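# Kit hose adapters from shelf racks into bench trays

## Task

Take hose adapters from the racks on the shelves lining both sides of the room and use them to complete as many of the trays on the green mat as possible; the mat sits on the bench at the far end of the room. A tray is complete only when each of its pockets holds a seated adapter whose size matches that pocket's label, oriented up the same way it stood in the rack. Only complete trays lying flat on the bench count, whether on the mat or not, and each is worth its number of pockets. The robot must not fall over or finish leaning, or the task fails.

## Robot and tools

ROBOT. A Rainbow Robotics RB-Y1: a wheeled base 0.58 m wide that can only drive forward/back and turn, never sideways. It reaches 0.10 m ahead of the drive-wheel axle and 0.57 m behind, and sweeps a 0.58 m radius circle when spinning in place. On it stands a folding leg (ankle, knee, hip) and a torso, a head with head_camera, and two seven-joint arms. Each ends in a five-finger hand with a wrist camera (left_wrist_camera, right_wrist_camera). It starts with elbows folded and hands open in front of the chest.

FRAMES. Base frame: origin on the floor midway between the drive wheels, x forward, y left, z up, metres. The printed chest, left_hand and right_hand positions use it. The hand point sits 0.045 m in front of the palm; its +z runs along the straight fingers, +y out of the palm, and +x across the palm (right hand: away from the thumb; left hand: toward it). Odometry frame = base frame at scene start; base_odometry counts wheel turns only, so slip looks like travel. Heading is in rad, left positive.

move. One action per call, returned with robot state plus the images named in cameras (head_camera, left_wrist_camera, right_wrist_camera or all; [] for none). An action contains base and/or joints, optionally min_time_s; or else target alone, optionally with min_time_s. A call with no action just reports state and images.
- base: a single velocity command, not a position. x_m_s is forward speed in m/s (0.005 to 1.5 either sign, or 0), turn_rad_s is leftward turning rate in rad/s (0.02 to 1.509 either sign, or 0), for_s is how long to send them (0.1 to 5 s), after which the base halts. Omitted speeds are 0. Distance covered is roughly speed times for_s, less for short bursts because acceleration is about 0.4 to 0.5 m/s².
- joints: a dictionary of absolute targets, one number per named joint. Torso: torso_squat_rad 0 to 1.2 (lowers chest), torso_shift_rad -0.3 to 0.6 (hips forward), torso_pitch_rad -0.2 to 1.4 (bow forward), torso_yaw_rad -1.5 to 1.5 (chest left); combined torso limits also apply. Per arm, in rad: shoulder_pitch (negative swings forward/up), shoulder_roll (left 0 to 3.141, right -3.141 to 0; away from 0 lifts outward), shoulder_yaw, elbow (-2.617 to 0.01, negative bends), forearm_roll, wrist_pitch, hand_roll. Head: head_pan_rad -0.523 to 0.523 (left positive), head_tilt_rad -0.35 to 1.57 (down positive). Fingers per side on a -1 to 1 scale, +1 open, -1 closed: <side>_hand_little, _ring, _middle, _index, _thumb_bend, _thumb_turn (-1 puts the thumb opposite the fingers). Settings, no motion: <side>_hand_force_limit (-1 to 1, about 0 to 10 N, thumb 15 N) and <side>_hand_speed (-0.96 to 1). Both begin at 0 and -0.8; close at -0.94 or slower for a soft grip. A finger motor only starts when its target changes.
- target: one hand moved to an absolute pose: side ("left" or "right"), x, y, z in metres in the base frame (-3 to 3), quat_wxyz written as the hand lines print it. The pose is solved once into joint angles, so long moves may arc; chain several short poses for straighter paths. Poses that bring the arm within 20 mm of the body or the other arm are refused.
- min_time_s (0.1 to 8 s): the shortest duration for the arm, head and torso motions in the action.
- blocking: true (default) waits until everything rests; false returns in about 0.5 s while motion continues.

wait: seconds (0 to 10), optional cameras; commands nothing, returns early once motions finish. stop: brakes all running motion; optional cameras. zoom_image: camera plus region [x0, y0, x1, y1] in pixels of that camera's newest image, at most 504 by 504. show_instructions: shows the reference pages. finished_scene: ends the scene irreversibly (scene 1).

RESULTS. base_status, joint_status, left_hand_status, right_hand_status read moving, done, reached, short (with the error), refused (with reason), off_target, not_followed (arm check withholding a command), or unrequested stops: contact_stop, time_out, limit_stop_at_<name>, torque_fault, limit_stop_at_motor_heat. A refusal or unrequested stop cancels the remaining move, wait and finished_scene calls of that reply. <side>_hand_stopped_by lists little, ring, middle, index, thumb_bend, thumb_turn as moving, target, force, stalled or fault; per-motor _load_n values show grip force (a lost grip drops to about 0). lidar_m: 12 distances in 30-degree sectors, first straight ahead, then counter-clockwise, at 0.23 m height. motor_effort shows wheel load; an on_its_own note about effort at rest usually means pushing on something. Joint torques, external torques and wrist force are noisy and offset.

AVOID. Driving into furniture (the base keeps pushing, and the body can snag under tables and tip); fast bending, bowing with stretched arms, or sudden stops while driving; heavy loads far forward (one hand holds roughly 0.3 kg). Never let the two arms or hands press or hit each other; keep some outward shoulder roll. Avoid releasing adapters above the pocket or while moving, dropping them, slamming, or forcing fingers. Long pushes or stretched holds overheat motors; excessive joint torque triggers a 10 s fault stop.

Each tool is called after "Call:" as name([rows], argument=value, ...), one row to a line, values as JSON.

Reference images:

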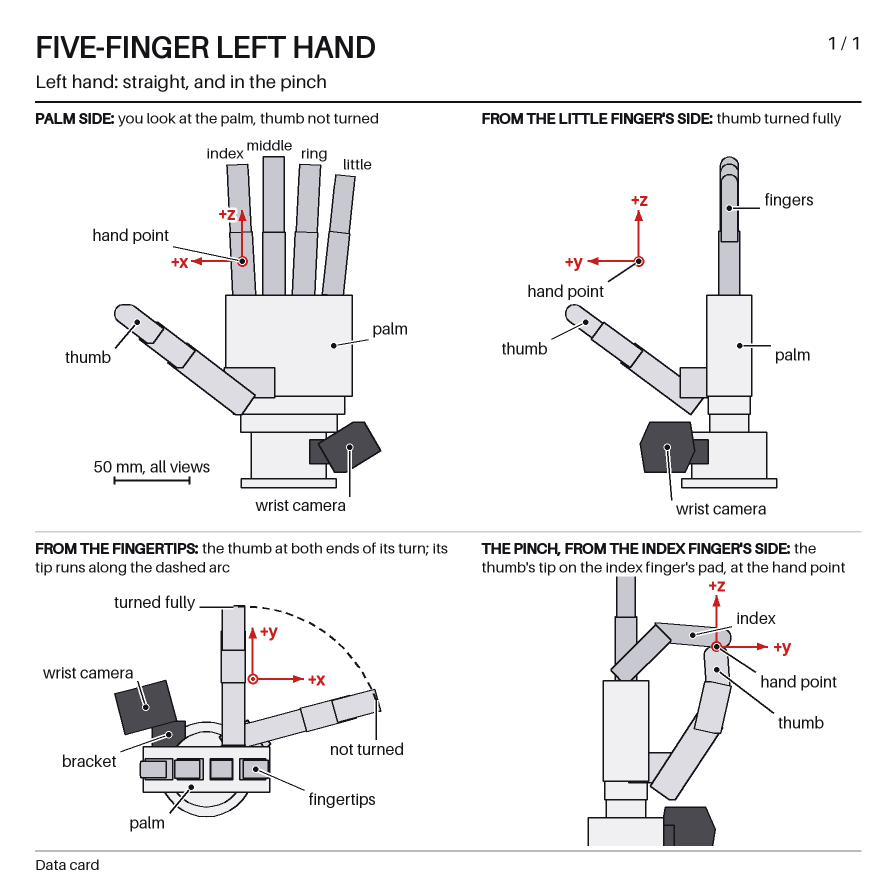

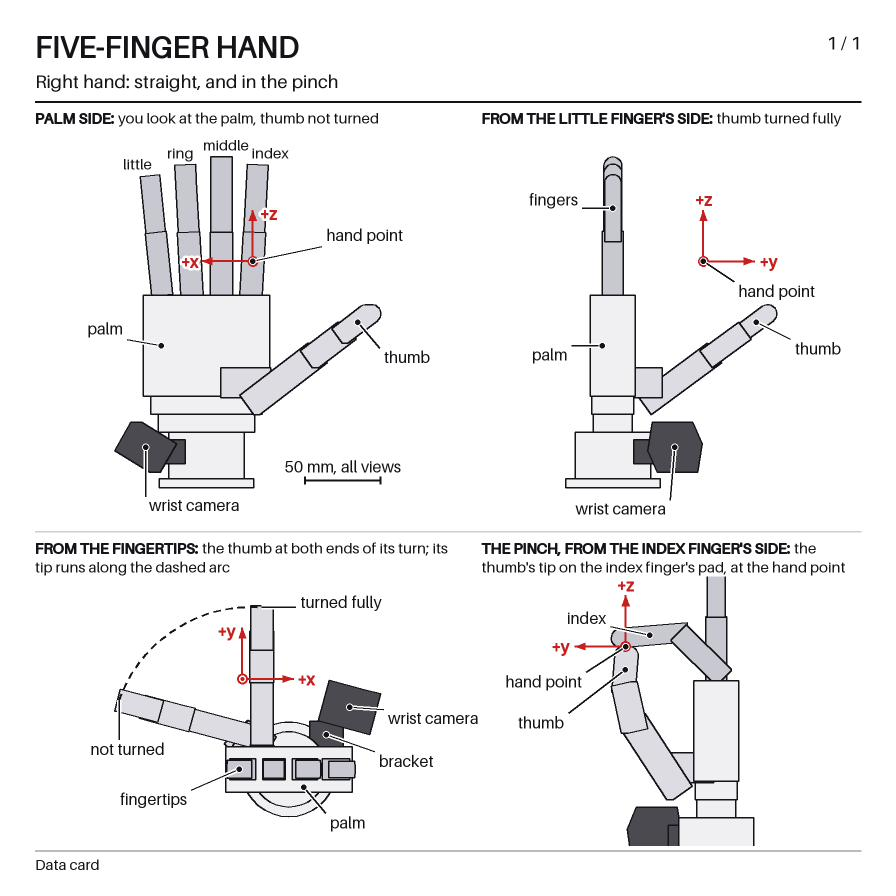

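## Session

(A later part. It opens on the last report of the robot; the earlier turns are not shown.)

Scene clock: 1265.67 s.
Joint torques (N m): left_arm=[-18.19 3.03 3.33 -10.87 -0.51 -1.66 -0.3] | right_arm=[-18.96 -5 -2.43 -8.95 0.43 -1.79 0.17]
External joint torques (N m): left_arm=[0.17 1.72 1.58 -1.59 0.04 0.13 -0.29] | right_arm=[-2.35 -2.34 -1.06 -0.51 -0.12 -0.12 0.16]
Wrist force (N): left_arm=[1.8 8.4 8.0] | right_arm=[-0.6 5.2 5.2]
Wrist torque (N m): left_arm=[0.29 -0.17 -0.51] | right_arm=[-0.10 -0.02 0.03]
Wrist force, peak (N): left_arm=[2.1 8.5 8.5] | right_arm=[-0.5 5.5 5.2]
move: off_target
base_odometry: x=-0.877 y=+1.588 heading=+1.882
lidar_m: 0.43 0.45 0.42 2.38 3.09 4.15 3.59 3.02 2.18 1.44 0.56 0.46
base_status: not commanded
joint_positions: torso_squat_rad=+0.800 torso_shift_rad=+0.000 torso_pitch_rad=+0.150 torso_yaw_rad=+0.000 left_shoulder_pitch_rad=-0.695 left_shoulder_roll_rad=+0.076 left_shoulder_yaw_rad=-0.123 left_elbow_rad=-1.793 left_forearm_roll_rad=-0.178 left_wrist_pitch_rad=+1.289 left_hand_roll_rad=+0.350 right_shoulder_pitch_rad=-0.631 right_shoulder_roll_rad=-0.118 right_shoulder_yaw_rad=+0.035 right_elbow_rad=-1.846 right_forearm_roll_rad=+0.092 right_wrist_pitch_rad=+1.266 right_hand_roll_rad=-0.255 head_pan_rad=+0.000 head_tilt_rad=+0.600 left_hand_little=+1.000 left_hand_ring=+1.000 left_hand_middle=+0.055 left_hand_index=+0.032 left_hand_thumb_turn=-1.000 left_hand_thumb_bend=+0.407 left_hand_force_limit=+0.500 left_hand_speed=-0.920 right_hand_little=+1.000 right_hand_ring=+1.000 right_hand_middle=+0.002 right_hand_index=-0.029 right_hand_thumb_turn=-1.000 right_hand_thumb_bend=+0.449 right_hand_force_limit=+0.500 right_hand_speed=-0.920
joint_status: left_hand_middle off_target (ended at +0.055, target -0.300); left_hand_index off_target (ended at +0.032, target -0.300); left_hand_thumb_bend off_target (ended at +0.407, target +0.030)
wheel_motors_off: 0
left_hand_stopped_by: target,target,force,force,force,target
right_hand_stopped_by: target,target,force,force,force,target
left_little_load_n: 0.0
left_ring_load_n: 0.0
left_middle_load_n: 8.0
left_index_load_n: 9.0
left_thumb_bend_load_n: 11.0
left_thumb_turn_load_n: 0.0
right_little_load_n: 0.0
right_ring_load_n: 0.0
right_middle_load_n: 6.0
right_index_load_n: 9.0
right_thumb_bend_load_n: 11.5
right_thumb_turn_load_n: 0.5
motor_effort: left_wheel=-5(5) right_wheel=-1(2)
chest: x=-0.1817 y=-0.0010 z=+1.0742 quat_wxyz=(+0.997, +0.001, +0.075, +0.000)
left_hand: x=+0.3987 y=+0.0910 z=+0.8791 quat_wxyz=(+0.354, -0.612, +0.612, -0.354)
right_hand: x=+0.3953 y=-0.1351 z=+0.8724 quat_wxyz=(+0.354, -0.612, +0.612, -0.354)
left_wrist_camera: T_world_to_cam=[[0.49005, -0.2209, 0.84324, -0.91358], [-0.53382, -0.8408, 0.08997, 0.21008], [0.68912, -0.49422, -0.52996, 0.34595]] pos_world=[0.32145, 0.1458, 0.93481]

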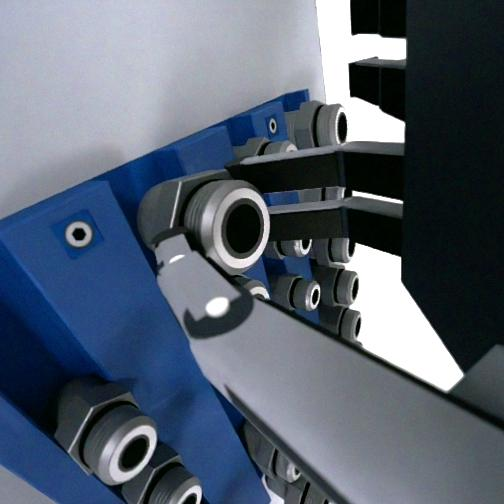

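Good tight grip now. Lift both.

Call:
move(target={"side":"right","x":0.3952,"y":-0.1355,"z":0.95,"quat_wxyz":[0.3536,-0.6124,0.6124,-0.3536]}, min_time_s=1.3)

Call:
move(target={"side":"left","x":0.3985,"y":0.0915,"z":0.95,"quat_wxyz":[0.3536,-0.6124,0.6124,-0.3536]}, min_time_s=1.3)

Call:
move(joints={"left_shoulder_pitch_rad":-0.807,"left_shoulder_roll_rad":0.25,"left_shoulder_yaw_rad":0.212,"left_elbow_rad":-2.176,"left_forearm_roll_rad":0.12,"left_wrist_pitch_rad":1.781,"left_hand_roll_rad":0.118,"right_shoulder_pitch_rad":-0.811,"right_shoulder_roll_rad":-0.255,"right_shoulder_yaw_rad":-0.201,"right_elbow_rad":-2.174,"right_forearm_roll_rad":-0.119,"right_wrist_pitch_rad":1.784,"right_hand_roll_rad":-0.127}, min_time_s=1.4, cameras=["all"])

Call:
zoom_image(camera="head_camera", region=[660, 125, 730, 195])

Call:
zoom_image(camera="head_camera", region=[135, 145, 205, 215])

Call:
zoom_image(camera="left_wrist_camera", region=[110, 140, 310, 320])

Call:
zoom_image(camera="right_wrist_camera", region=[200, 140, 400, 320])

Scene clock: 1267.63 s.
Joint torques (N m): left_arm=[-18.25 2.67 3.66 -11.2 -0.47 -1.55 -0.3] | right_arm=[-19.85 -6.17 -2.48 -7.74 0.42 -1.82 0.06]
External joint torques (N m): left_arm=[0.1 1.36 1.91 -1.92 0.09 0.24 -0.29] | right_arm=[-1.94 -2.33 -1.05 -0.52 -0.07 -0.14 0.06]
Wrist force (N): left_arm=[2.2 8.7 8.2] | right_arm=[-1.3 5.0 5.0]
Wrist torque (N m): left_arm=[0.32 -0.23 -0.47] | right_arm=[-0.15 0.09 -0.02]
Wrist force, peak (N): left_arm=[1.9 8.7 8.5] | right_arm=[-1.3 5.7 5.3]
move: done
base_odometry: x=-0.877 y=+1.588 heading=+1.882
lidar_m: 0.43 0.44 0.43 2.37 3.08 4.14 3.59 3.02 2.18 1.45 0.55 0.45
base_status: not commanded
joint_positions: torso_squat_rad=+0.800 torso_shift_rad=+0.000 torso_pitch_rad=+0.150 torso_yaw_rad=+0.000 left_shoulder_pitch_rad=-0.695 left_shoulder_roll_rad=+0.076 left_shoulder_yaw_rad=-0.123 left_elbow_rad=-1.793 left_forearm_roll_rad=-0.178 left_wrist_pitch_rad=+1.289 left_hand_roll_rad=+0.350 right_shoulder_pitch_rad=-0.814 right_shoulder_roll_rad=-0.146 right_shoulder_yaw_rad=-0.023 right_elbow_rad=-1.905 right_forearm_roll_rad=+0.053 right_wrist_pitch_rad=+1.499 right_hand_roll_rad=-0.229 head_pan_rad=+0.000 head_tilt_rad=+0.600 left_hand_little=+1.000 left_hand_ring=+1.000 left_hand_middle=+0.055 left_hand_index=+0.032 left_hand_thumb_turn=-1.000 left_hand_thumb_bend=+0.407 left_hand_force_limit=+0.500 left_hand_speed=-0.920 right_hand_little=+1.000 right_hand_ring=+1.000 right_hand_middle=+0.002 right_hand_index=-0.029 right_hand_thumb_turn=-1.000 right_hand_thumb_bend=+0.449 right_hand_force_limit=+0.500 right_hand_speed=-0.920
joint_status: all done
wheel_motors_off: 0
left_hand_stopped_by: target,target,force,force,force,target
right_hand_stopped_by: target,target,force,force,force,target
left_little_load_n: 0.0
left_ring_load_n: 0.0
left_middle_load_n: 8.0
left_index_load_n: 8.5
left_thumb_bend_load_n: 11.0
left_thumb_turn_load_n: 0.0
right_little_load_n: 0.0
right_ring_load_n: 0.0
right_middle_load_n: 6.0
right_index_load_n: 9.0
right_thumb_bend_load_n: 11.5
right_thumb_turn_load_n: 0.5
motor_effort: left_wheel=-4(7) right_wheel=-1(2)
chest: x=-0.1817 y=-0.0010 z=+1.0742 quat_wxyz=(+0.997, +0.001, +0.075, +0.000)
left_hand: x=+0.3987 y=+0.0910 z=+0.8791 quat_wxyz=(+0.354, -0.612, +0.612, -0.354)
right_hand: x=+0.3951 y=-0.1351 z=+0.9493 quat_wxyz=(+0.355, -0.612, +0.612, -0.354)
right_hand_status: reached (checked arc that bows 4 mm and turns the hand up to 1 deg, planned for 1.3 s): 1 mm and 0.2 deg off.
pictures: none

Scene clock: 1269.27 s.
Joint torques (N m): left_arm=[-18.48 4.07 3.2 -9.44 -0.57 -1.95 -0.17] | right_arm=[-20.06 -5.92 -2.33 -7.73 0.36 -1.9 0.09]
External joint torques (N m): left_arm=[1 1.47 1.37 -1.35 -0.05 -0.14 -0.16] | right_arm=[-2.15 -2.07 -0.9 -0.51 -0.14 -0.22 0.08]
Wrist force (N): left_arm=[2.3 8.4 8.3] | right_arm=[-0.6 5.4 4.8]
Wrist torque (N m): left_arm=[0.28 -0.21 -0.45] | right_arm=[-0.06 -0.08 0.08]
Wrist force, peak (N): left_arm=[1.8 9.1 8.3] | right_arm=[-0.5 5.7 5.5]
move: done
base_odometry: x=-0.877 y=+1.588 heading=+1.882
lidar_m: 0.42 0.45 0.42 2.37 3.08 4.16 3.57 3.02 2.18 1.45 0.56 0.45
base_status: not commanded
joint_positions: torso_squat_rad=+0.800 torso_shift_rad=+0.000 torso_pitch_rad=+0.150 torso_yaw_rad=+0.000 left_shoulder_pitch_rad=-0.863 left_shoulder_roll_rad=+0.090 left_shoulder_yaw_rad=-0.060 left_elbow_rad=-1.843 left_forearm_roll_rad=-0.138 left_wrist_pitch_rad=+1.495 left_hand_roll_rad=+0.306 right_shoulder_pitch_rad=-0.814 right_shoulder_roll_rad=-0.146 right_shoulder_yaw_rad=-0.023 right_elbow_rad=-1.905 right_forearm_roll_rad=+0.053 right_wrist_pitch_rad=+1.499 right_hand_roll_rad=-0.229 head_pan_rad=+0.000 head_tilt_rad=+0.600 left_hand_little=+1.000 left_hand_ring=+1.000 left_hand_middle=+0.055 left_hand_index=+0.032 left_hand_thumb_turn=-1.000 left_hand_thumb_bend=+0.407 left_hand_force_limit=+0.500 left_hand_speed=-0.920 right_hand_little=+1.000 right_hand_ring=+1.000 right_hand_middle=+0.002 right_hand_index=-0.029 right_hand_thumb_turn=-1.000 right_hand_thumb_bend=+0.449 right_hand_force_limit=+0.500 right_hand_speed=-0.920
joint_status: all done
wheel_motors_off: 0
left_hand_stopped_by: target,target,force,force,force,target
right_hand_stopped_by: target,target,force,force,force,target
left_little_load_n: 0.0
left_ring_load_n: 0.0
left_middle_load_n: 8.0
left_index_load_n: 9.0
left_thumb_bend_load_n: 11.0
left_thumb_turn_load_n: 0.0
right_little_load_n: 0.0
right_ring_load_n: 0.0
right_middle_load_n: 6.0
right_index_load_n: 9.0
right_thumb_bend_load_n: 11.5
right_thumb_turn_load_n: 0.5
motor_effort: left_wheel=-2(7) right_wheel=-1(2)
chest: x=-0.1817 y=-0.0010 z=+1.0742 quat_wxyz=(+0.997, +0.001, +0.075, +0.000)
left_hand: x=+0.3984 y=+0.0911 z=+0.9497 quat_wxyz=(+0.354, -0.612, +0.612, -0.354)
left_hand_status: reached (checked arc that bows 4 mm and turns the hand up to 0 deg, planned for 1.3 s): 1 mm and 0.1 deg off.
right_hand: x=+0.3951 y=-0.1351 z=+0.9493 quat_wxyz=(+0.355, -0.612, +0.612, -0.354)
pictures: none

Scene clock: 1270.97 s.
Joint torques (N m): left_arm=[-14.18 6.84 2.55 -7.43 -0.15 -2.07 -0.14] | right_arm=[-17.24 -8.08 -1.74 -5.71 0.19 -1.96 0.01]
External joint torques (N m): left_arm=[3 0.85 0.98 -1.7 0.04 -0.18 -0.13] | right_arm=[-0.99 -2.19 -0.44 -0.47 -0.08 -0.25 0]
Wrist force (N): left_arm=[1.8 8.5 8.2] | right_arm=[-0.9 5.2 4.7]
Wrist torque (N m): left_arm=[0.29 -0.15 -0.48] | right_arm=[-0.11 0.02 0.00]
Wrist force, peak (N): left_arm=[2.3 9.0 8.6] | right_arm=[-0.4 6.3 4.7]
move: done
base_odometry: x=-0.877 y=+1.588 heading=+1.882
lidar_m: 0.43 0.44 0.42 2.38 3.08 4.16 3.57 3.03 2.18 1.46 0.55 0.46
base_status: not commanded
joint_positions: torso_squat_rad=+0.800 torso_shift_rad=+0.000 torso_pitch_rad=+0.150 torso_yaw_rad=+0.000 left_shoulder_pitch_rad=-0.807 left_shoulder_roll_rad=+0.250 left_shoulder_yaw_rad=+0.212 left_elbow_rad=-2.176 left_forearm_roll_rad=+0.120 left_wrist_pitch_rad=+1.781 left_hand_roll_rad=+0.118 right_shoulder_pitch_rad=-0.811 right_shoulder_roll_rad=-0.255 right_shoulder_yaw_rad=-0.201 right_elbow_rad=-2.174 right_forearm_roll_rad=-0.119 right_wrist_pitch_rad=+1.784 right_hand_roll_rad=-0.127 head_pan_rad=+0.000 head_tilt_rad=+0.600 left_hand_little=+1.000 left_hand_ring=+1.000 left_hand_middle=+0.055 left_hand_index=+0.032 left_hand_thumb_turn=-1.000 left_hand_thumb_bend=+0.407 left_hand_force_limit=+0.500 left_hand_speed=-0.920 right_hand_little=+1.000 right_hand_ring=+1.000 right_hand_middle=+0.002 right_hand_index=-0.029 right_hand_thumb_turn=-1.000 right_hand_thumb_bend=+0.449 right_hand_force_limit=+0.500 right_hand_speed=-0.920
joint_status: all done
wheel_motors_off: 0
left_hand_stopped_by: target,target,force,force,force,target
right_hand_stopped_by: target,target,force,force,force,target
left_little_load_n: 0.0
left_ring_load_n: 0.0
left_middle_load_n: 8.5
left_index_load_n: 9.0
left_thumb_bend_load_n: 11.0
left_thumb_turn_load_n: 0.0
right_little_load_n: 0.0
right_ring_load_n: 0.0
right_middle_load_n: 5.5
right_index_load_n: 9.0
right_thumb_bend_load_n: 11.5
right_thumb_turn_load_n: 0.5
motor_effort: left_wheel=-3(7) right_wheel=-1(2)
chest: x=-0.1817 y=-0.0010 z=+1.0742 quat_wxyz=(+0.997, +0.001, +0.075, +0.000)
left_hand: x=+0.3400 y=+0.1998 z=+0.9999 quat_wxyz=(+0.354, -0.612, +0.612, -0.354)
right_hand: x=+0.3399 y=-0.1996 z=+0.9994 quat_wxyz=(+0.353, -0.613, +0.612, -0.353)
pictures: head_camera, left_wrist_camera, right_wrist_camera
head_camera: T_world_to_cam=[[-0.02391, -0.99971, -0.00052, -0.00207], [-0.69681, 0.01703, -0.71706, 0.88223], [0.71686, -0.01678, -0.69702, 0.92436]] pos_world=[-0.04795, -0.00159, 1.2769]
left_wrist_camera: T_world_to_cam=[[0.49064, -0.22139, 0.84277, -0.96228], [-0.53321, -0.84124, 0.08944, 0.25977], [0.68917, -0.49326, -0.5308, 0.50482]] pos_world=[0.26275, 0.2545, 1.05571]
right_wrist_camera: T_world_to_cam=[[-0.51418, -0.27534, -0.81228, 0.92961], [-0.55551, 0.82849, 0.0708, 0.28308], [0.65348, 0.48763, -0.57895, 0.5652]] pos_world=[0.26589, -0.25418, 1.06228]

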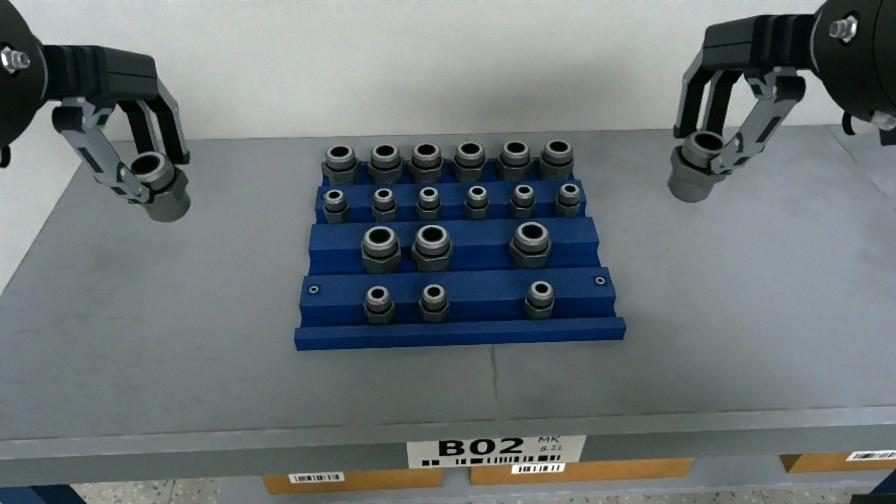

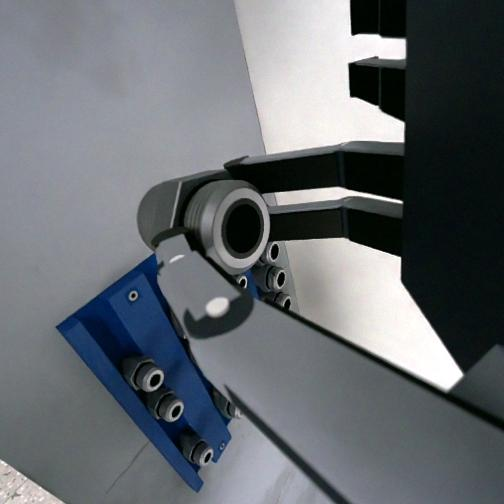

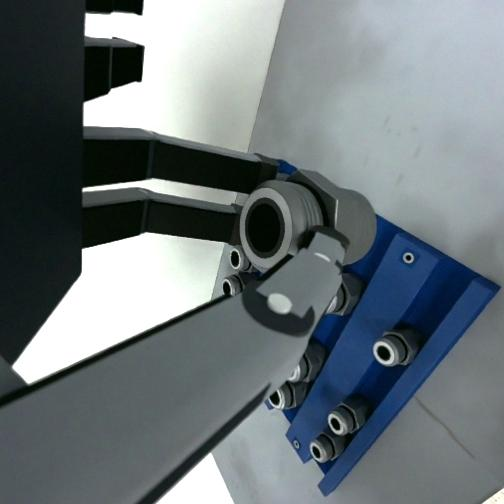

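Scaled by 7.200 from the camera's image (finer frame: 1280x720).

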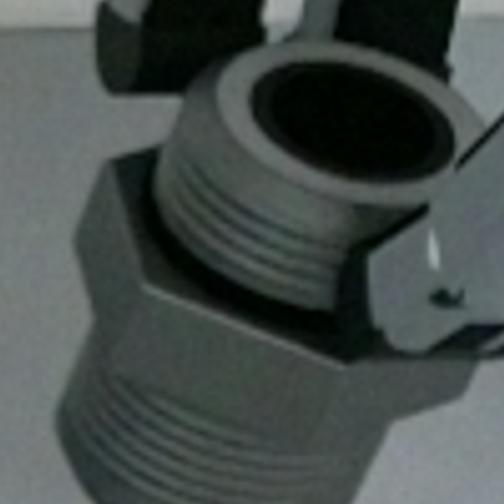

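Scaled by 7.200 from the camera's image (finer frame: 1280x720).

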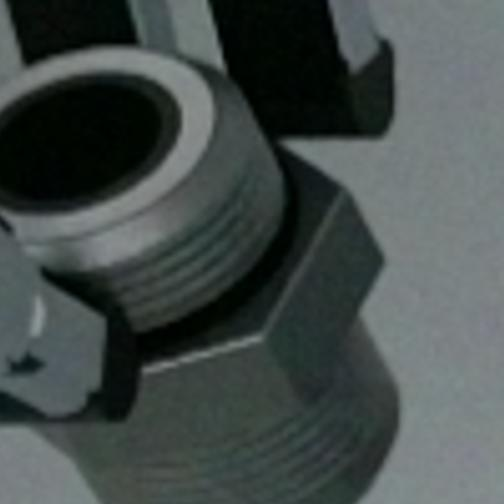

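Scaled by 2.520 from the camera's image (finer frame: 720x720).

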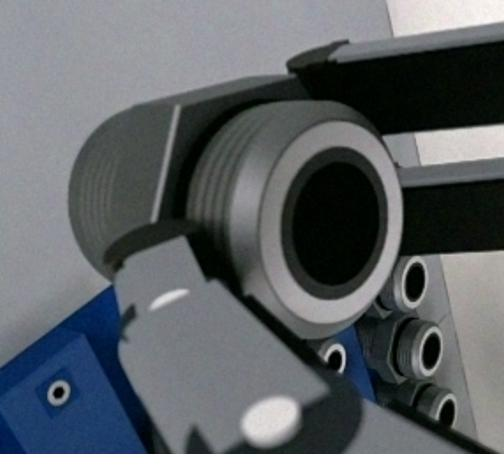

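Scaled by 2.520 from the camera's image (finer frame: 720x720).

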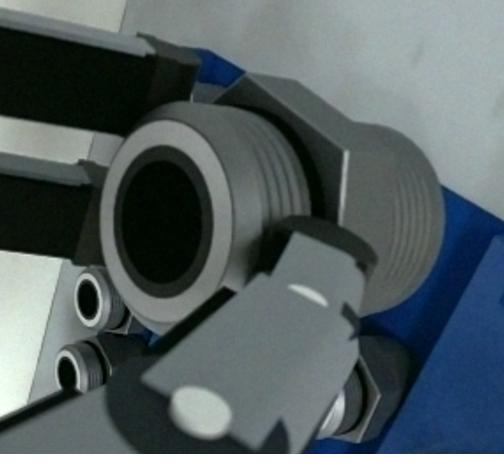

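Call:
zoom_image(camera="head_camera", region=[655, 122, 745, 212])

Call:
zoom_image(camera="head_camera", region=[115, 140, 205, 230])

Scaled by 5.600 from the camera's image (finer frame: 1280x720).

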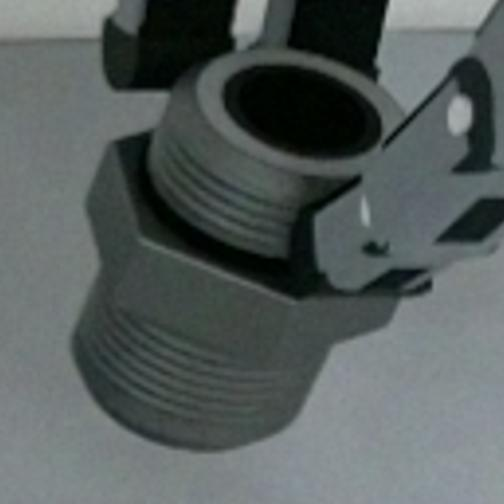

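Scaled by 5.600 from the camera's image (finer frame: 1280x720).

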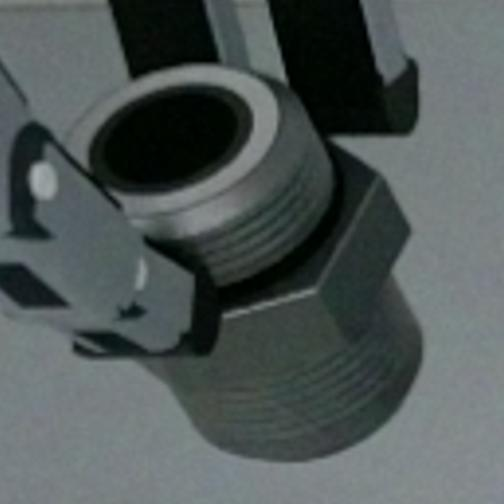

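Call:
move(base={"x_m_s": -0.45, "for_s": 1.7})

Call:
move(base={"turn_rad_s": 0.88, "for_s": 2.2}, joints={"torso_squat_rad": 0.5})

Call:
move(base={"x_m_s": 0.92, "for_s": 3.0})

Call:
move(base={"turn_rad_s": -0.328, "for_s": 1.0})

Call:
move(base={"x_m_s": 0.28, "for_s": 0.68}, cameras=["head_camera"])

Call:
zoom_image(camera="head_camera", region=[125, 170, 225, 240])

Call:
zoom_image(camera="head_camera", region=[715, 175, 815, 245])

Scene clock: 1276.10 s.
Joint torques (N m): left_arm=[-14.89 7.19 3.19 -6.84 -0.17 -2.1 -0.14] | right_arm=[-17.18 -8.19 -1.86 -5.28 0.17 -1.9 0.11]
External joint torques (N m): left_arm=[2.29 1.21 1.62 -1.11 0.02 -0.22 -0.14] | right_arm=[-0.93 -2.3 -0.56 -0.04 -0.1 -0.19 0.1]
Wrist force (N): left_arm=[2.2 8.6 8.1] | right_arm=[-1.2 5.2 4.8]
Wrist torque (N m): left_arm=[0.29 -0.22 -0.45] | right_arm=[-0.13 0.13 -0.01]
Wrist force, peak (N): left_arm=[2.1 8.5 8.8] | right_arm=[-1.1 5.7 5.7]
move: done
base_odometry: x=-0.643 y=+0.860 heading=+1.881
lidar_m: 1.19 1.05 1.96 2.97 3.06 3.36 2.82 3.04 2.19 2.09 1.73 1.11
base_status: done (sent for 1.7 of 1.7 s)
joint_positions: torso_squat_rad=+0.800 torso_shift_rad=+0.000 torso_pitch_rad=+0.150 torso_yaw_rad=+0.000 left_shoulder_pitch_rad=-0.807 left_shoulder_roll_rad=+0.250 left_shoulder_yaw_rad=+0.212 left_elbow_rad=-2.176 left_forearm_roll_rad=+0.120 left_wrist_pitch_rad=+1.781 left_hand_roll_rad=+0.118 right_shoulder_pitch_rad=-0.811 right_shoulder_roll_rad=-0.255 right_shoulder_yaw_rad=-0.201 right_elbow_rad=-2.174 right_forearm_roll_rad=-0.119 right_wrist_pitch_rad=+1.784 right_hand_roll_rad=-0.127 head_pan_rad=+0.000 head_tilt_rad=+0.600 left_hand_little=+1.000 left_hand_ring=+1.000 left_hand_middle=+0.055 left_hand_index=+0.032 left_hand_thumb_turn=-1.000 left_hand_thumb_bend=+0.407 left_hand_force_limit=+0.500 left_hand_speed=-0.920 right_hand_little=+1.000 right_hand_ring=+1.000 right_hand_middle=+0.002 right_hand_index=-0.029 right_hand_thumb_turn=-1.000 right_hand_thumb_bend=+0.449 right_hand_force_limit=+0.500 right_hand_speed=-0.920
joint_status: not commanded
wheel_motors_off: 0
left_hand_stopped_by: target,target,force,force,force,target
right_hand_stopped_by: target,target,force,force,force,target
left_little_load_n: 0.0
left_ring_load_n: 0.0
left_middle_load_n: 8.0
left_index_load_n: 9.0
left_thumb_bend_load_n: 11.0
left_thumb_turn_load_n: 0.0
right_little_load_n: 0.0
right_ring_load_n: 0.0
right_middle_load_n: 6.0
right_index_load_n: 8.5
right_thumb_bend_load_n: 11.5
right_thumb_turn_load_n: 0.5
motor_effort: left_wheel=-8(33) right_wheel=+4(27)
chest: x=-0.1818 y=-0.0010 z=+1.0741 quat_wxyz=(+0.997, +0.001, +0.075, +0.000)
left_hand: x=+0.3399 y=+0.1998 z=+0.9999 quat_wxyz=(+0.354, -0.612, +0.612, -0.354)
right_hand: x=+0.3399 y=-0.1996 z=+0.9994 quat_wxyz=(+0.353, -0.613, +0.612, -0.353)
pictures: none

Scene clock: 1280.37 s.
Joint torques (N m): left_arm=[-14.59 7.31 2.68 -6.7 -0.03 -2.02 0.05] | right_arm=[-18.2 -8.28 -1.91 -5.58 0.19 -2 0.15]
External joint torques (N m): left_arm=[2.59 1.32 1.11 -0.97 0.16 -0.13 0.06] | right_arm=[-1.95 -2.39 -0.61 -0.34 -0.08 -0.29 0.14]
Wrist force (N): left_arm=[2.2 8.4 8.3] | right_arm=[-0.7 5.2 4.3]
Wrist torque (N m): left_arm=[0.29 -0.22 -0.46] | right_arm=[-0.03 0.01 -0.02]
Wrist force, peak (N): left_arm=[2.4 8.7 8.6] | right_arm=[-1.1 6.0 5.2]
move: done
base_odometry: x=-0.643 y=+0.860 heading=-2.466
lidar_m: 2.99 3.56 2.82 2.84 2.31 2.08 1.76 1.13 1.20 1.07 1.73 2.97
base_status: done (sent for 2.2 of 2.2 s)
joint_positions: torso_squat_rad=+0.500 torso_shift_rad=+0.000 torso_pitch_rad=+0.150 torso_yaw_rad=+0.000 left_shoulder_pitch_rad=-0.807 left_shoulder_roll_rad=+0.250 left_shoulder_yaw_rad=+0.212 left_elbow_rad=-2.176 left_forearm_roll_rad=+0.120 left_wrist_pitch_rad=+1.781 left_hand_roll_rad=+0.118 right_shoulder_pitch_rad=-0.811 right_shoulder_roll_rad=-0.255 right_shoulder_yaw_rad=-0.201 right_elbow_rad=-2.174 right_forearm_roll_rad=-0.119 right_wrist_pitch_rad=+1.784 right_hand_roll_rad=-0.127 head_pan_rad=+0.000 head_tilt_rad=+0.600 left_hand_little=+1.000 left_hand_ring=+1.000 left_hand_middle=+0.055 left_hand_index=+0.032 left_hand_thumb_turn=-1.000 left_hand_thumb_bend=+0.407 left_hand_force_limit=+0.500 left_hand_speed=-0.920 right_hand_little=+1.000 right_hand_ring=+1.000 right_hand_middle=+0.002 right_hand_index=-0.029 right_hand_thumb_turn=-1.000 right_hand_thumb_bend=+0.449 right_hand_force_limit=+0.500 right_hand_speed=-0.920
joint_status: all done
wheel_motors_off: 0
left_hand_stopped_by: target,target,force,force,force,target
right_hand_stopped_by: target,target,force,force,force,target
left_little_load_n: 0.0
left_ring_load_n: 0.0
left_middle_load_n: 8.5
left_index_load_n: 9.0
left_thumb_bend_load_n: 11.0
left_thumb_turn_load_n: 0.0
right_little_load_n: 0.0
right_ring_load_n: -0.5
right_middle_load_n: 6.0
right_index_load_n: 8.5
right_thumb_bend_load_n: 11.5
right_thumb_turn_load_n: 0.5
motor_effort: left_wheel=+6(32) right_wheel=+4(21)
chest: x=-0.1817 y=-0.0011 z=+1.2008 quat_wxyz=(+0.997, +0.001, +0.075, +0.000)
left_hand: x=+0.3400 y=+0.1997 z=+1.1264 quat_wxyz=(+0.354, -0.612, +0.612, -0.353)
right_hand: x=+0.3399 y=-0.1998 z=+1.1259 quat_wxyz=(+0.353, -0.613, +0.613, -0.353)
pictures: none

Scene clock: 1285.63 s.
Joint torques (N m): left_arm=[-14.98 7.31 2.98 -6.58 -0.06 -1.89 0.11] | right_arm=[-17.7 -7.96 -1.82 -5.65 0.14 -2.01 0.01]
External joint torques (N m): left_arm=[2.2 1.33 1.41 -0.85 0.13 -0.01 0.12] | right_arm=[-1.45 -2.07 -0.51 -0.41 -0.13 -0.3 0]
Wrist force (N): left_arm=[2.0 8.6 8.2] | right_arm=[-1.2 4.9 4.7]
Wrist torque (N m): left_arm=[0.32 -0.20 -0.47] | right_arm=[-0.15 0.05 -0.03]
Wrist force, peak (N): left_arm=[2.3 8.4 8.9] | right_arm=[-0.9 5.5 6.1]
move: done
base_odometry: x=-2.797 y=-0.866 heading=-2.466
lidar_m: 0.38 0.46 0.91 2.28 2.78 4.68 3.68 2.60 2.36 0.69 0.42 0.37
base_status: done (sent for 3 of 3 s)
joint_positions: torso_squat_rad=+0.500 torso_shift_rad=+0.000 torso_pitch_rad=+0.150 torso_yaw_rad=+0.000 left_shoulder_pitch_rad=-0.807 left_shoulder_roll_rad=+0.250 left_shoulder_yaw_rad=+0.212 left_elbow_rad=-2.176 left_forearm_roll_rad=+0.120 left_wrist_pitch_rad=+1.781 left_hand_roll_rad=+0.118 right_shoulder_pitch_rad=-0.811 right_shoulder_roll_rad=-0.255 right_shoulder_yaw_rad=-0.201 right_elbow_rad=-2.174 right_forearm_roll_rad=-0.119 right_wrist_pitch_rad=+1.784 right_hand_roll_rad=-0.127 head_pan_rad=+0.000 head_tilt_rad=+0.600 left_hand_little=+1.000 left_hand_ring=+1.000 left_hand_middle=+0.055 left_hand_index=+0.032 left_hand_thumb_turn=-1.000 left_hand_thumb_bend=+0.407 left_hand_force_limit=+0.500 left_hand_speed=-0.920 right_hand_little=+1.000 right_hand_ring=+1.000 right_hand_middle=+0.002 right_hand_index=-0.029 right_hand_thumb_turn=-1.000 right_hand_thumb_bend=+0.449 right_hand_force_limit=+0.500 right_hand_speed=-0.920
joint_status: not commanded
wheel_motors_off: 0
left_hand_stopped_by: target,target,force,force,force,target
right_hand_stopped_by: target,target,force,force,force,target
left_little_load_n: 0.0
left_ring_load_n: 0.0
left_middle_load_n: 8.0
left_index_load_n: 9.0
left_thumb_bend_load_n: 11.0
left_thumb_turn_load_n: 0.0
right_little_load_n: 0.0
right_ring_load_n: -0.5
right_middle_load_n: 6.0
right_index_load_n: 9.0
right_thumb_bend_load_n: 11.5
right_thumb_turn_load_n: 0.5
motor_effort: left_wheel=-4(45) right_wheel=-2(28)
chest: x=-0.1816 y=-0.0011 z=+1.2008 quat_wxyz=(+0.997, +0.001, +0.075, +0.000)
left_hand: x=+0.3401 y=+0.1997 z=+1.1264 quat_wxyz=(+0.354, -0.612, +0.612, -0.353)
right_hand: x=+0.3400 y=-0.1998 z=+1.1258 quat_wxyz=(+0.353, -0.613, +0.613, -0.353)
pictures: none

Scene clock: 1287.60 s.
Joint torques (N m): left_arm=[-15.07 7.04 3.01 -6.3 -0.01 -2.08 -0.15] | right_arm=[-17.7 -8.09 -1.8 -5.68 0.29 -2.07 0.06]
External joint torques (N m): left_arm=[2.11 1.06 1.44 -0.57 0.19 -0.19 -0.14] | right_arm=[-1.46 -2.2 -0.49 -0.44 0.02 -0.36 0.05]
Wrist force (N): left_arm=[2.3 8.6 8.0] | right_arm=[-1.3 5.6 4.8]
Wrist torque (N m): left_arm=[0.33 -0.26 -0.45] | right_arm=[-0.02 0.10 -0.01]
Wrist force, peak (N): left_arm=[1.8 8.9 8.2] | right_arm=[-0.8 5.8 5.8]
move: done
base_odometry: x=-2.797 y=-0.866 heading=-2.794
lidar_m: 0.37 0.39 0.56 2.27 2.37 2.87 4.68 2.93 2.44 1.42 0.53 0.39
base_status: done (sent for 1 of 1 s)
joint_positions: torso_squat_rad=+0.500 torso_shift_rad=+0.000 torso_pitch_rad=+0.150 torso_yaw_rad=+0.000 left_shoulder_pitch_rad=-0.807 left_shoulder_roll_rad=+0.250 left_shoulder_yaw_rad=+0.212 left_elbow_rad=-2.176 left_forearm_roll_rad=+0.120 left_wrist_pitch_rad=+1.781 left_hand_roll_rad=+0.118 right_shoulder_pitch_rad=-0.811 right_shoulder_roll_rad=-0.255 right_shoulder_yaw_rad=-0.201 right_elbow_rad=-2.174 right_forearm_roll_rad=-0.119 right_wrist_pitch_rad=+1.784 right_hand_roll_rad=-0.127 head_pan_rad=+0.000 head_tilt_rad=+0.600 left_hand_little=+1.000 left_hand_ring=+1.000 left_hand_middle=+0.055 left_hand_index=+0.032 left_hand_thumb_turn=-1.000 left_hand_thumb_bend=+0.407 left_hand_force_limit=+0.500 left_hand_speed=-0.920 right_hand_little=+1.000 right_hand_ring=+1.000 right_hand_middle=+0.002 right_hand_index=-0.029 right_hand_thumb_turn=-1.000 right_hand_thumb_bend=+0.449 right_hand_force_limit=+0.500 right_hand_speed=-0.920
joint_status: not commanded
wheel_motors_off: 0
left_hand_stopped_by: target,target,force,force,force,target
right_hand_stopped_by: target,target,force,force,force,target
left_little_load_n: 0.0
left_ring_load_n: 0.0
left_middle_load_n: 8.5
left_index_load_n: 9.0
left_thumb_bend_load_n: 11.5
left_thumb_turn_load_n: 0.0
right_little_load_n: 0.0
right_ring_load_n: 0.0
right_middle_load_n: 6.0
right_index_load_n: 9.0
right_thumb_bend_load_n: 11.5
right_thumb_turn_load_n: 0.5
motor_effort: left_wheel=+7(31) right_wheel=+2(21)
chest: x=-0.1816 y=-0.0011 z=+1.2008 quat_wxyz=(+0.997, +0.001, +0.075, +0.000)
left_hand: x=+0.3400 y=+0.1997 z=+1.1264 quat_wxyz=(+0.354, -0.612, +0.612, -0.353)
right_hand: x=+0.3400 y=-0.1998 z=+1.1258 quat_wxyz=(+0.353, -0.613, +0.613, -0.353)
pictures: none

Scene clock: 1289.33 s.
Joint torques (N m): left_arm=[-14.82 7.59 2.25 -6.47 -0.21 -2.01 -0.21] | right_arm=[-17.61 -7.92 -1.83 -5.54 0.25 -2.01 0.04]
External joint torques (N m): left_arm=[2.36 1.6 0.67 -0.74 -0.01 -0.13 -0.2] | right_arm=[-1.36 -2.03 -0.52 -0.3 -0.02 -0.31 0.03]
Wrist force (N): left_arm=[2.2 8.5 8.3] | right_arm=[-1.5 5.2 4.6]
Wrist torque (N m): left_arm=[0.30 -0.23 -0.45] | right_arm=[-0.14 0.18 -0.03]
Wrist force, peak (N): left_arm=[1.8 8.5 9.0] | right_arm=[-0.8 5.9 5.6]
move: done
base_odometry: x=-2.964 y=-0.926 heading=-2.794
lidar_m: 0.20 0.21 0.29 0.87 2.37 3.01 4.85 3.06 2.44 0.78 0.28 0.22
base_status: done (sent for 0.67 of 0.67 s)
joint_positions: torso_squat_rad=+0.500 torso_shift_rad=+0.000 torso_pitch_rad=+0.150 torso_yaw_rad=+0.000 left_shoulder_pitch_rad=-0.807 left_shoulder_roll_rad=+0.250 left_shoulder_yaw_rad=+0.212 left_elbow_rad=-2.176 left_forearm_roll_rad=+0.120 left_wrist_pitch_rad=+1.781 left_hand_roll_rad=+0.118 right_shoulder_pitch_rad=-0.811 right_shoulder_roll_rad=-0.255 right_shoulder_yaw_rad=-0.201 right_elbow_rad=-2.174 right_forearm_roll_rad=-0.119 right_wrist_pitch_rad=+1.784 right_hand_roll_rad=-0.127 head_pan_rad=+0.000 head_tilt_rad=+0.600 left_hand_little=+1.000 left_hand_ring=+1.000 left_hand_middle=+0.055 left_hand_index=+0.032 left_hand_thumb_turn=-1.000 left_hand_thumb_bend=+0.407 left_hand_force_limit=+0.500 left_hand_speed=-0.920 right_hand_little=+1.000 right_hand_ring=+1.000 right_hand_middle=+0.002 right_hand_index=-0.029 right_hand_thumb_turn=-1.000 right_hand_thumb_bend=+0.449 right_hand_force_limit=+0.500 right_hand_speed=-0.920
joint_status: not commanded
wheel_motors_off: 0
left_hand_stopped_by: target,target,force,force,force,target
right_hand_stopped_by: target,target,force,force,force,target
left_little_load_n: 0.0
left_ring_load_n: 0.0
left_middle_load_n: 8.5
left_index_load_n: 9.0
left_thumb_bend_load_n: 11.0
left_thumb_turn_load_n: 0.0
right_little_load_n: 0.0
right_ring_load_n: 0.0
right_middle_load_n: 6.0
right_index_load_n: 9.0
right_thumb_bend_load_n: 11.5
right_thumb_turn_load_n: 0.5
motor_effort: left_wheel=-5(42) right_wheel=+1(22)
chest: x=-0.1816 y=-0.0011 z=+1.2008 quat_wxyz=(+0.997, +0.001, +0.075, +0.000)
left_hand: x=+0.3401 y=+0.1997 z=+1.1264 quat_wxyz=(+0.354, -0.612, +0.612, -0.353)
right_hand: x=+0.3400 y=-0.1998 z=+1.1258 quat_wxyz=(+0.353, -0.613, +0.613, -0.353)
head_camera: T_world_to_cam=[[-0.0239, -0.99971, -0.00051, -0.00211], [-0.69691, 0.01703, -0.71696, 0.97301], [0.71676, -0.01678, -0.69712, 1.0126]] pos_world=[-0.04774, -0.00169, 1.4035]

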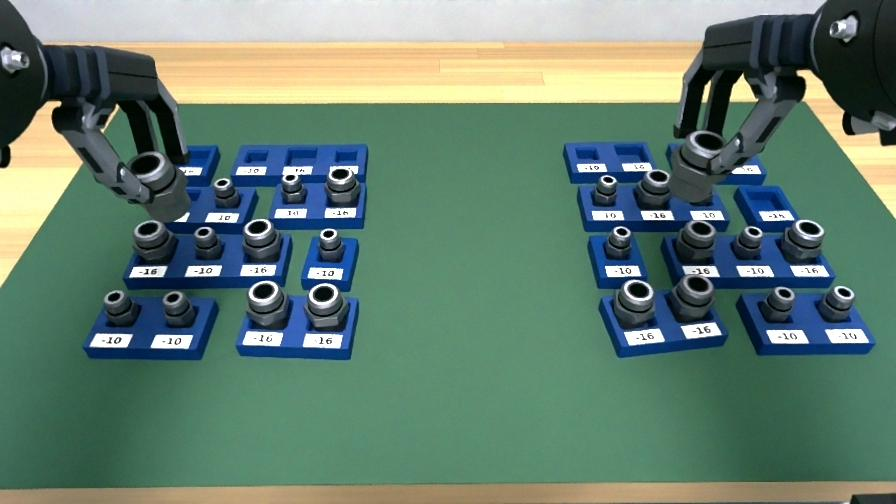

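Scaled by 5.040 from the camera's image (finer frame: 1280x720).

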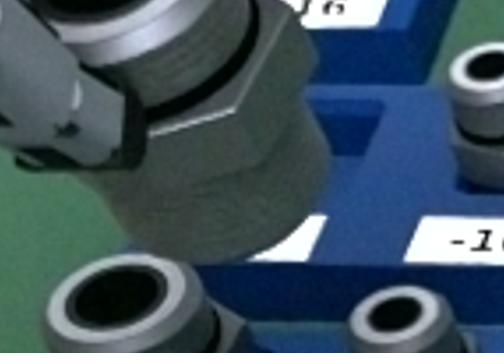

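Scaled by 5.040 from the camera's image (finer frame: 1280x720).

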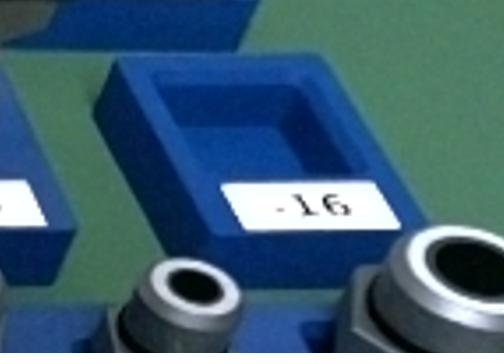

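Call:
move(base={"x_m_s": 0.05, "for_s": 0.45})

Call:
move(target={"side":"left","x":0.45,"y":0.32,"z":1.10,"quat_wxyz":[0.3454,-0.6159,0.6389,-0.3056]}, min_time_s=1.5, cameras=["head_camera"])

Call:
zoom_image(camera="head_camera", region=[125, 180, 225, 250])

Call:
zoom_image(camera="head_camera", region=[715, 180, 815, 250])

Scene clock: 1291.43 s.
Joint torques (N m): left_arm=[-15.54 6.9 3.1 -7 -0.28 -1.94 -0.08] | right_arm=[-17.73 -8.09 -1.79 -5.52 0.23 -2.02 0.09]
External joint torques (N m): left_arm=[1.64 0.92 1.53 -1.27 -0.09 -0.06 -0.07] | right_arm=[-1.48 -2.2 -0.49 -0.28 -0.04 -0.32 0.08]
Wrist force (N): left_arm=[2.1 8.5 8.2] | right_arm=[-1.5 5.3 4.9]
Wrist torque (N m): left_arm=[0.31 -0.20 -0.45] | right_arm=[-0.11 0.12 -0.10]
Wrist force, peak (N): left_arm=[2.2 8.6 8.5] | right_arm=[-1.5 5.8 5.2]
move: done
base_odometry: x=-2.986 y=-0.934 heading=-2.795
lidar_m: 0.18 0.18 0.26 0.77 2.36 3.03 4.87 3.08 2.44 0.69 0.26 0.17
base_status: done (sent for 0.47 of 0.47 s)
joint_positions: torso_squat_rad=+0.500 torso_shift_rad=+0.000 torso_pitch_rad=+0.150 torso_yaw_rad=+0.000 left_shoulder_pitch_rad=-0.807 left_shoulder_roll_rad=+0.250 left_shoulder_yaw_rad=+0.212 left_elbow_rad=-2.176 left_forearm_roll_rad=+0.120 left_wrist_pitch_rad=+1.781 left_hand_roll_rad=+0.118 right_shoulder_pitch_rad=-0.811 right_shoulder_roll_rad=-0.255 right_shoulder_yaw_rad=-0.201 right_elbow_rad=-2.174 right_forearm_roll_rad=-0.119 right_wrist_pitch_rad=+1.784 right_hand_roll_rad=-0.127 head_pan_rad=+0.000 head_tilt_rad=+0.600 left_hand_little=+1.000 left_hand_ring=+1.000 left_hand_middle=+0.055 left_hand_index=+0.032 left_hand_thumb_turn=-1.000 left_hand_thumb_bend=+0.407 left_hand_force_limit=+0.500 left_hand_speed=-0.920 right_hand_little=+1.000 right_hand_ring=+1.000 right_hand_middle=+0.002 right_hand_index=-0.029 right_hand_thumb_turn=-1.000 right_hand_thumb_bend=+0.449 right_hand_force_limit=+0.500 right_hand_speed=-0.920
joint_status: not commanded
wheel_motors_off: 0
left_hand_stopped_by: target,target,force,force,force,target
right_hand_stopped_by: target,target,force,force,force,target
left_little_load_n: 0.0
left_ring_load_n: 0.0
left_middle_load_n: 8.0
left_index_load_n: 9.0
left_thumb_bend_load_n: 11.0
left_thumb_turn_load_n: 0.0
right_little_load_n: 0.0
right_ring_load_n: 0.0
right_middle_load_n: 6.0
right_index_load_n: 9.0
right_thumb_bend_load_n: 12.0
right_thumb_turn_load_n: 0.5
motor_effort: left_wheel=-3(24) right_wheel=+2(19)
chest: x=-0.1817 y=-0.0011 z=+1.2008 quat_wxyz=(+0.997, +0.001, +0.075, +0.000)
left_hand: x=+0.3400 y=+0.1997 z=+1.1264 quat_wxyz=(+0.354, -0.612, +0.612, -0.353)
right_hand: x=+0.3399 y=-0.1998 z=+1.1259 quat_wxyz=(+0.353, -0.613, +0.613, -0.353)
pictures: none

Scene clock: 1293.27 s.
Joint torques (N m): left_arm=[-20.45 12.53 2.44 -8.78 0.34 -1.87 -0.14] | right_arm=[-17.95 -8.27 -1.52 -5.52 0.37 -2.08 0.1]
External joint torques (N m): left_arm=[1.73 1.04 1 0.03 0.14 -0.07 -0.13] | right_arm=[-1.71 -2.38 -0.22 -0.28 0.1 -0.37 0.1]
Wrist force (N): left_arm=[2.3 8.2 8.7] | right_arm=[-0.4 5.4 4.9]
Wrist torque (N m): left_arm=[0.29 -0.20 -0.47] | right_arm=[-0.05 -0.06 0.02]
Wrist force, peak (N): left_arm=[2.6 9.7 8.4] | right_arm=[-0.7 5.3 5.9]
move: done
base_odometry: x=-2.986 y=-0.934 heading=-2.795
lidar_m: 0.17 0.19 0.26 0.77 2.37 3.03 4.88 3.08 2.43 0.70 0.25 0.18
base_status: not commanded
joint_positions: torso_squat_rad=+0.500 torso_shift_rad=+0.000 torso_pitch_rad=+0.150 torso_yaw_rad=+0.000 left_shoulder_pitch_rad=-1.023 left_shoulder_roll_rad=+0.461 left_shoulder_yaw_rad=+0.388 left_elbow_rad=-1.412 left_forearm_roll_rad=+0.256 left_wrist_pitch_rad=+1.413 left_hand_roll_rad=-0.169 right_shoulder_pitch_rad=-0.811 right_shoulder_roll_rad=-0.255 right_shoulder_yaw_rad=-0.201 right_elbow_rad=-2.174 right_forearm_roll_rad=-0.119 right_wrist_pitch_rad=+1.784 right_hand_roll_rad=-0.127 head_pan_rad=+0.000 head_tilt_rad=+0.600 left_hand_little=+1.000 left_hand_ring=+1.000 left_hand_middle=+0.055 left_hand_index=+0.032 left_hand_thumb_turn=-1.000 left_hand_thumb_bend=+0.407 left_hand_force_limit=+0.500 left_hand_speed=-0.920 right_hand_little=+1.000 right_hand_ring=+1.000 right_hand_middle=+0.002 right_hand_index=-0.029 right_hand_thumb_turn=-1.000 right_hand_thumb_bend=+0.449 right_hand_force_limit=+0.500 right_hand_speed=-0.920
joint_status: all done
wheel_motors_off: 0
left_hand_stopped_by: target,target,force,force,force,target
right_hand_stopped_by: target,target,force,force,force,target
left_little_load_n: 0.0
left_ring_load_n: 0.0
left_middle_load_n: 8.0
left_index_load_n: 9.0
left_thumb_bend_load_n: 11.0
left_thumb_turn_load_n: 0.0
right_little_load_n: 0.0
right_ring_load_n: 0.0
right_middle_load_n: 6.0
right_index_load_n: 9.0
right_thumb_bend_load_n: 12.0
right_thumb_turn_load_n: 0.5
motor_effort: left_wheel=-2(4) right_wheel=+3(3)
chest: x=-0.1817 y=-0.0011 z=+1.2008 quat_wxyz=(+0.997, +0.001, +0.075, +0.000)
left_hand: x=+0.4499 y=+0.3200 z=+1.1000 quat_wxyz=(+0.346, -0.616, +0.639, -0.306)
left_hand_status: reached (checked arc that bows 28 mm and turns the hand up to 9 deg, planned for 1.5 s): 0 mm and 0.0 deg off.
right_hand: x=+0.3399 y=-0.1998 z=+1.1259 quat_wxyz=(+0.353, -0.613, +0.613, -0.353)
head_camera: T_world_to_cam=[[-0.0239, -0.99971, -0.00051, -0.00211], [-0.69681, 0.01703, -0.71706, 0.97308], [0.71686, -0.01678, -0.69702, 1.01253]] pos_world=[-0.04785, -0.00169, 1.4035]

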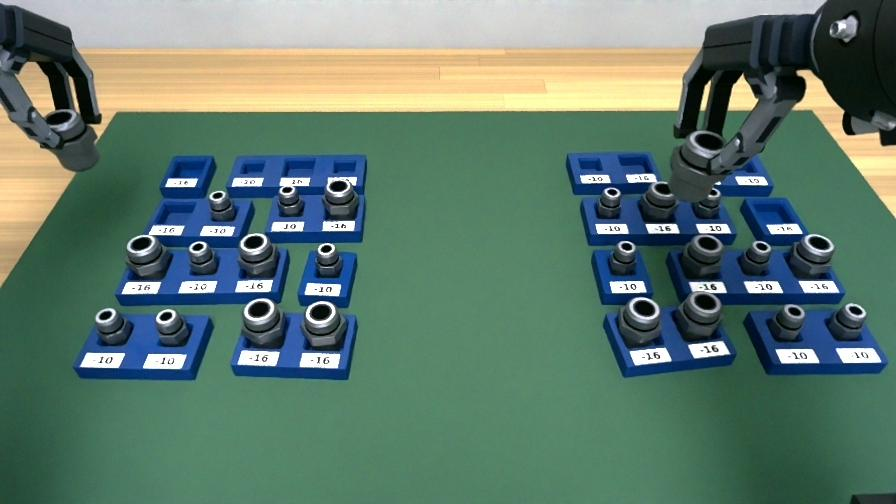

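Scaled by 5.040 from the camera's image (finer frame: 1280x720).

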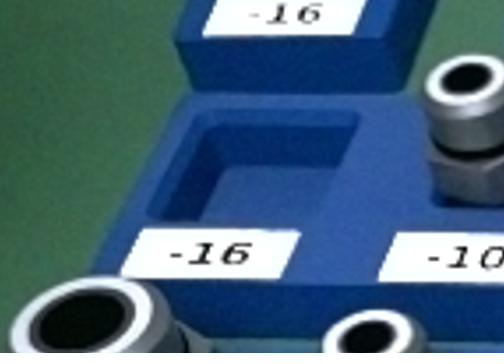

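Scaled by 5.040 from the camera's image (finer frame: 1280x720).

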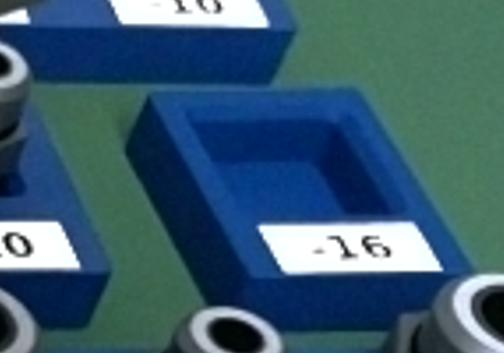

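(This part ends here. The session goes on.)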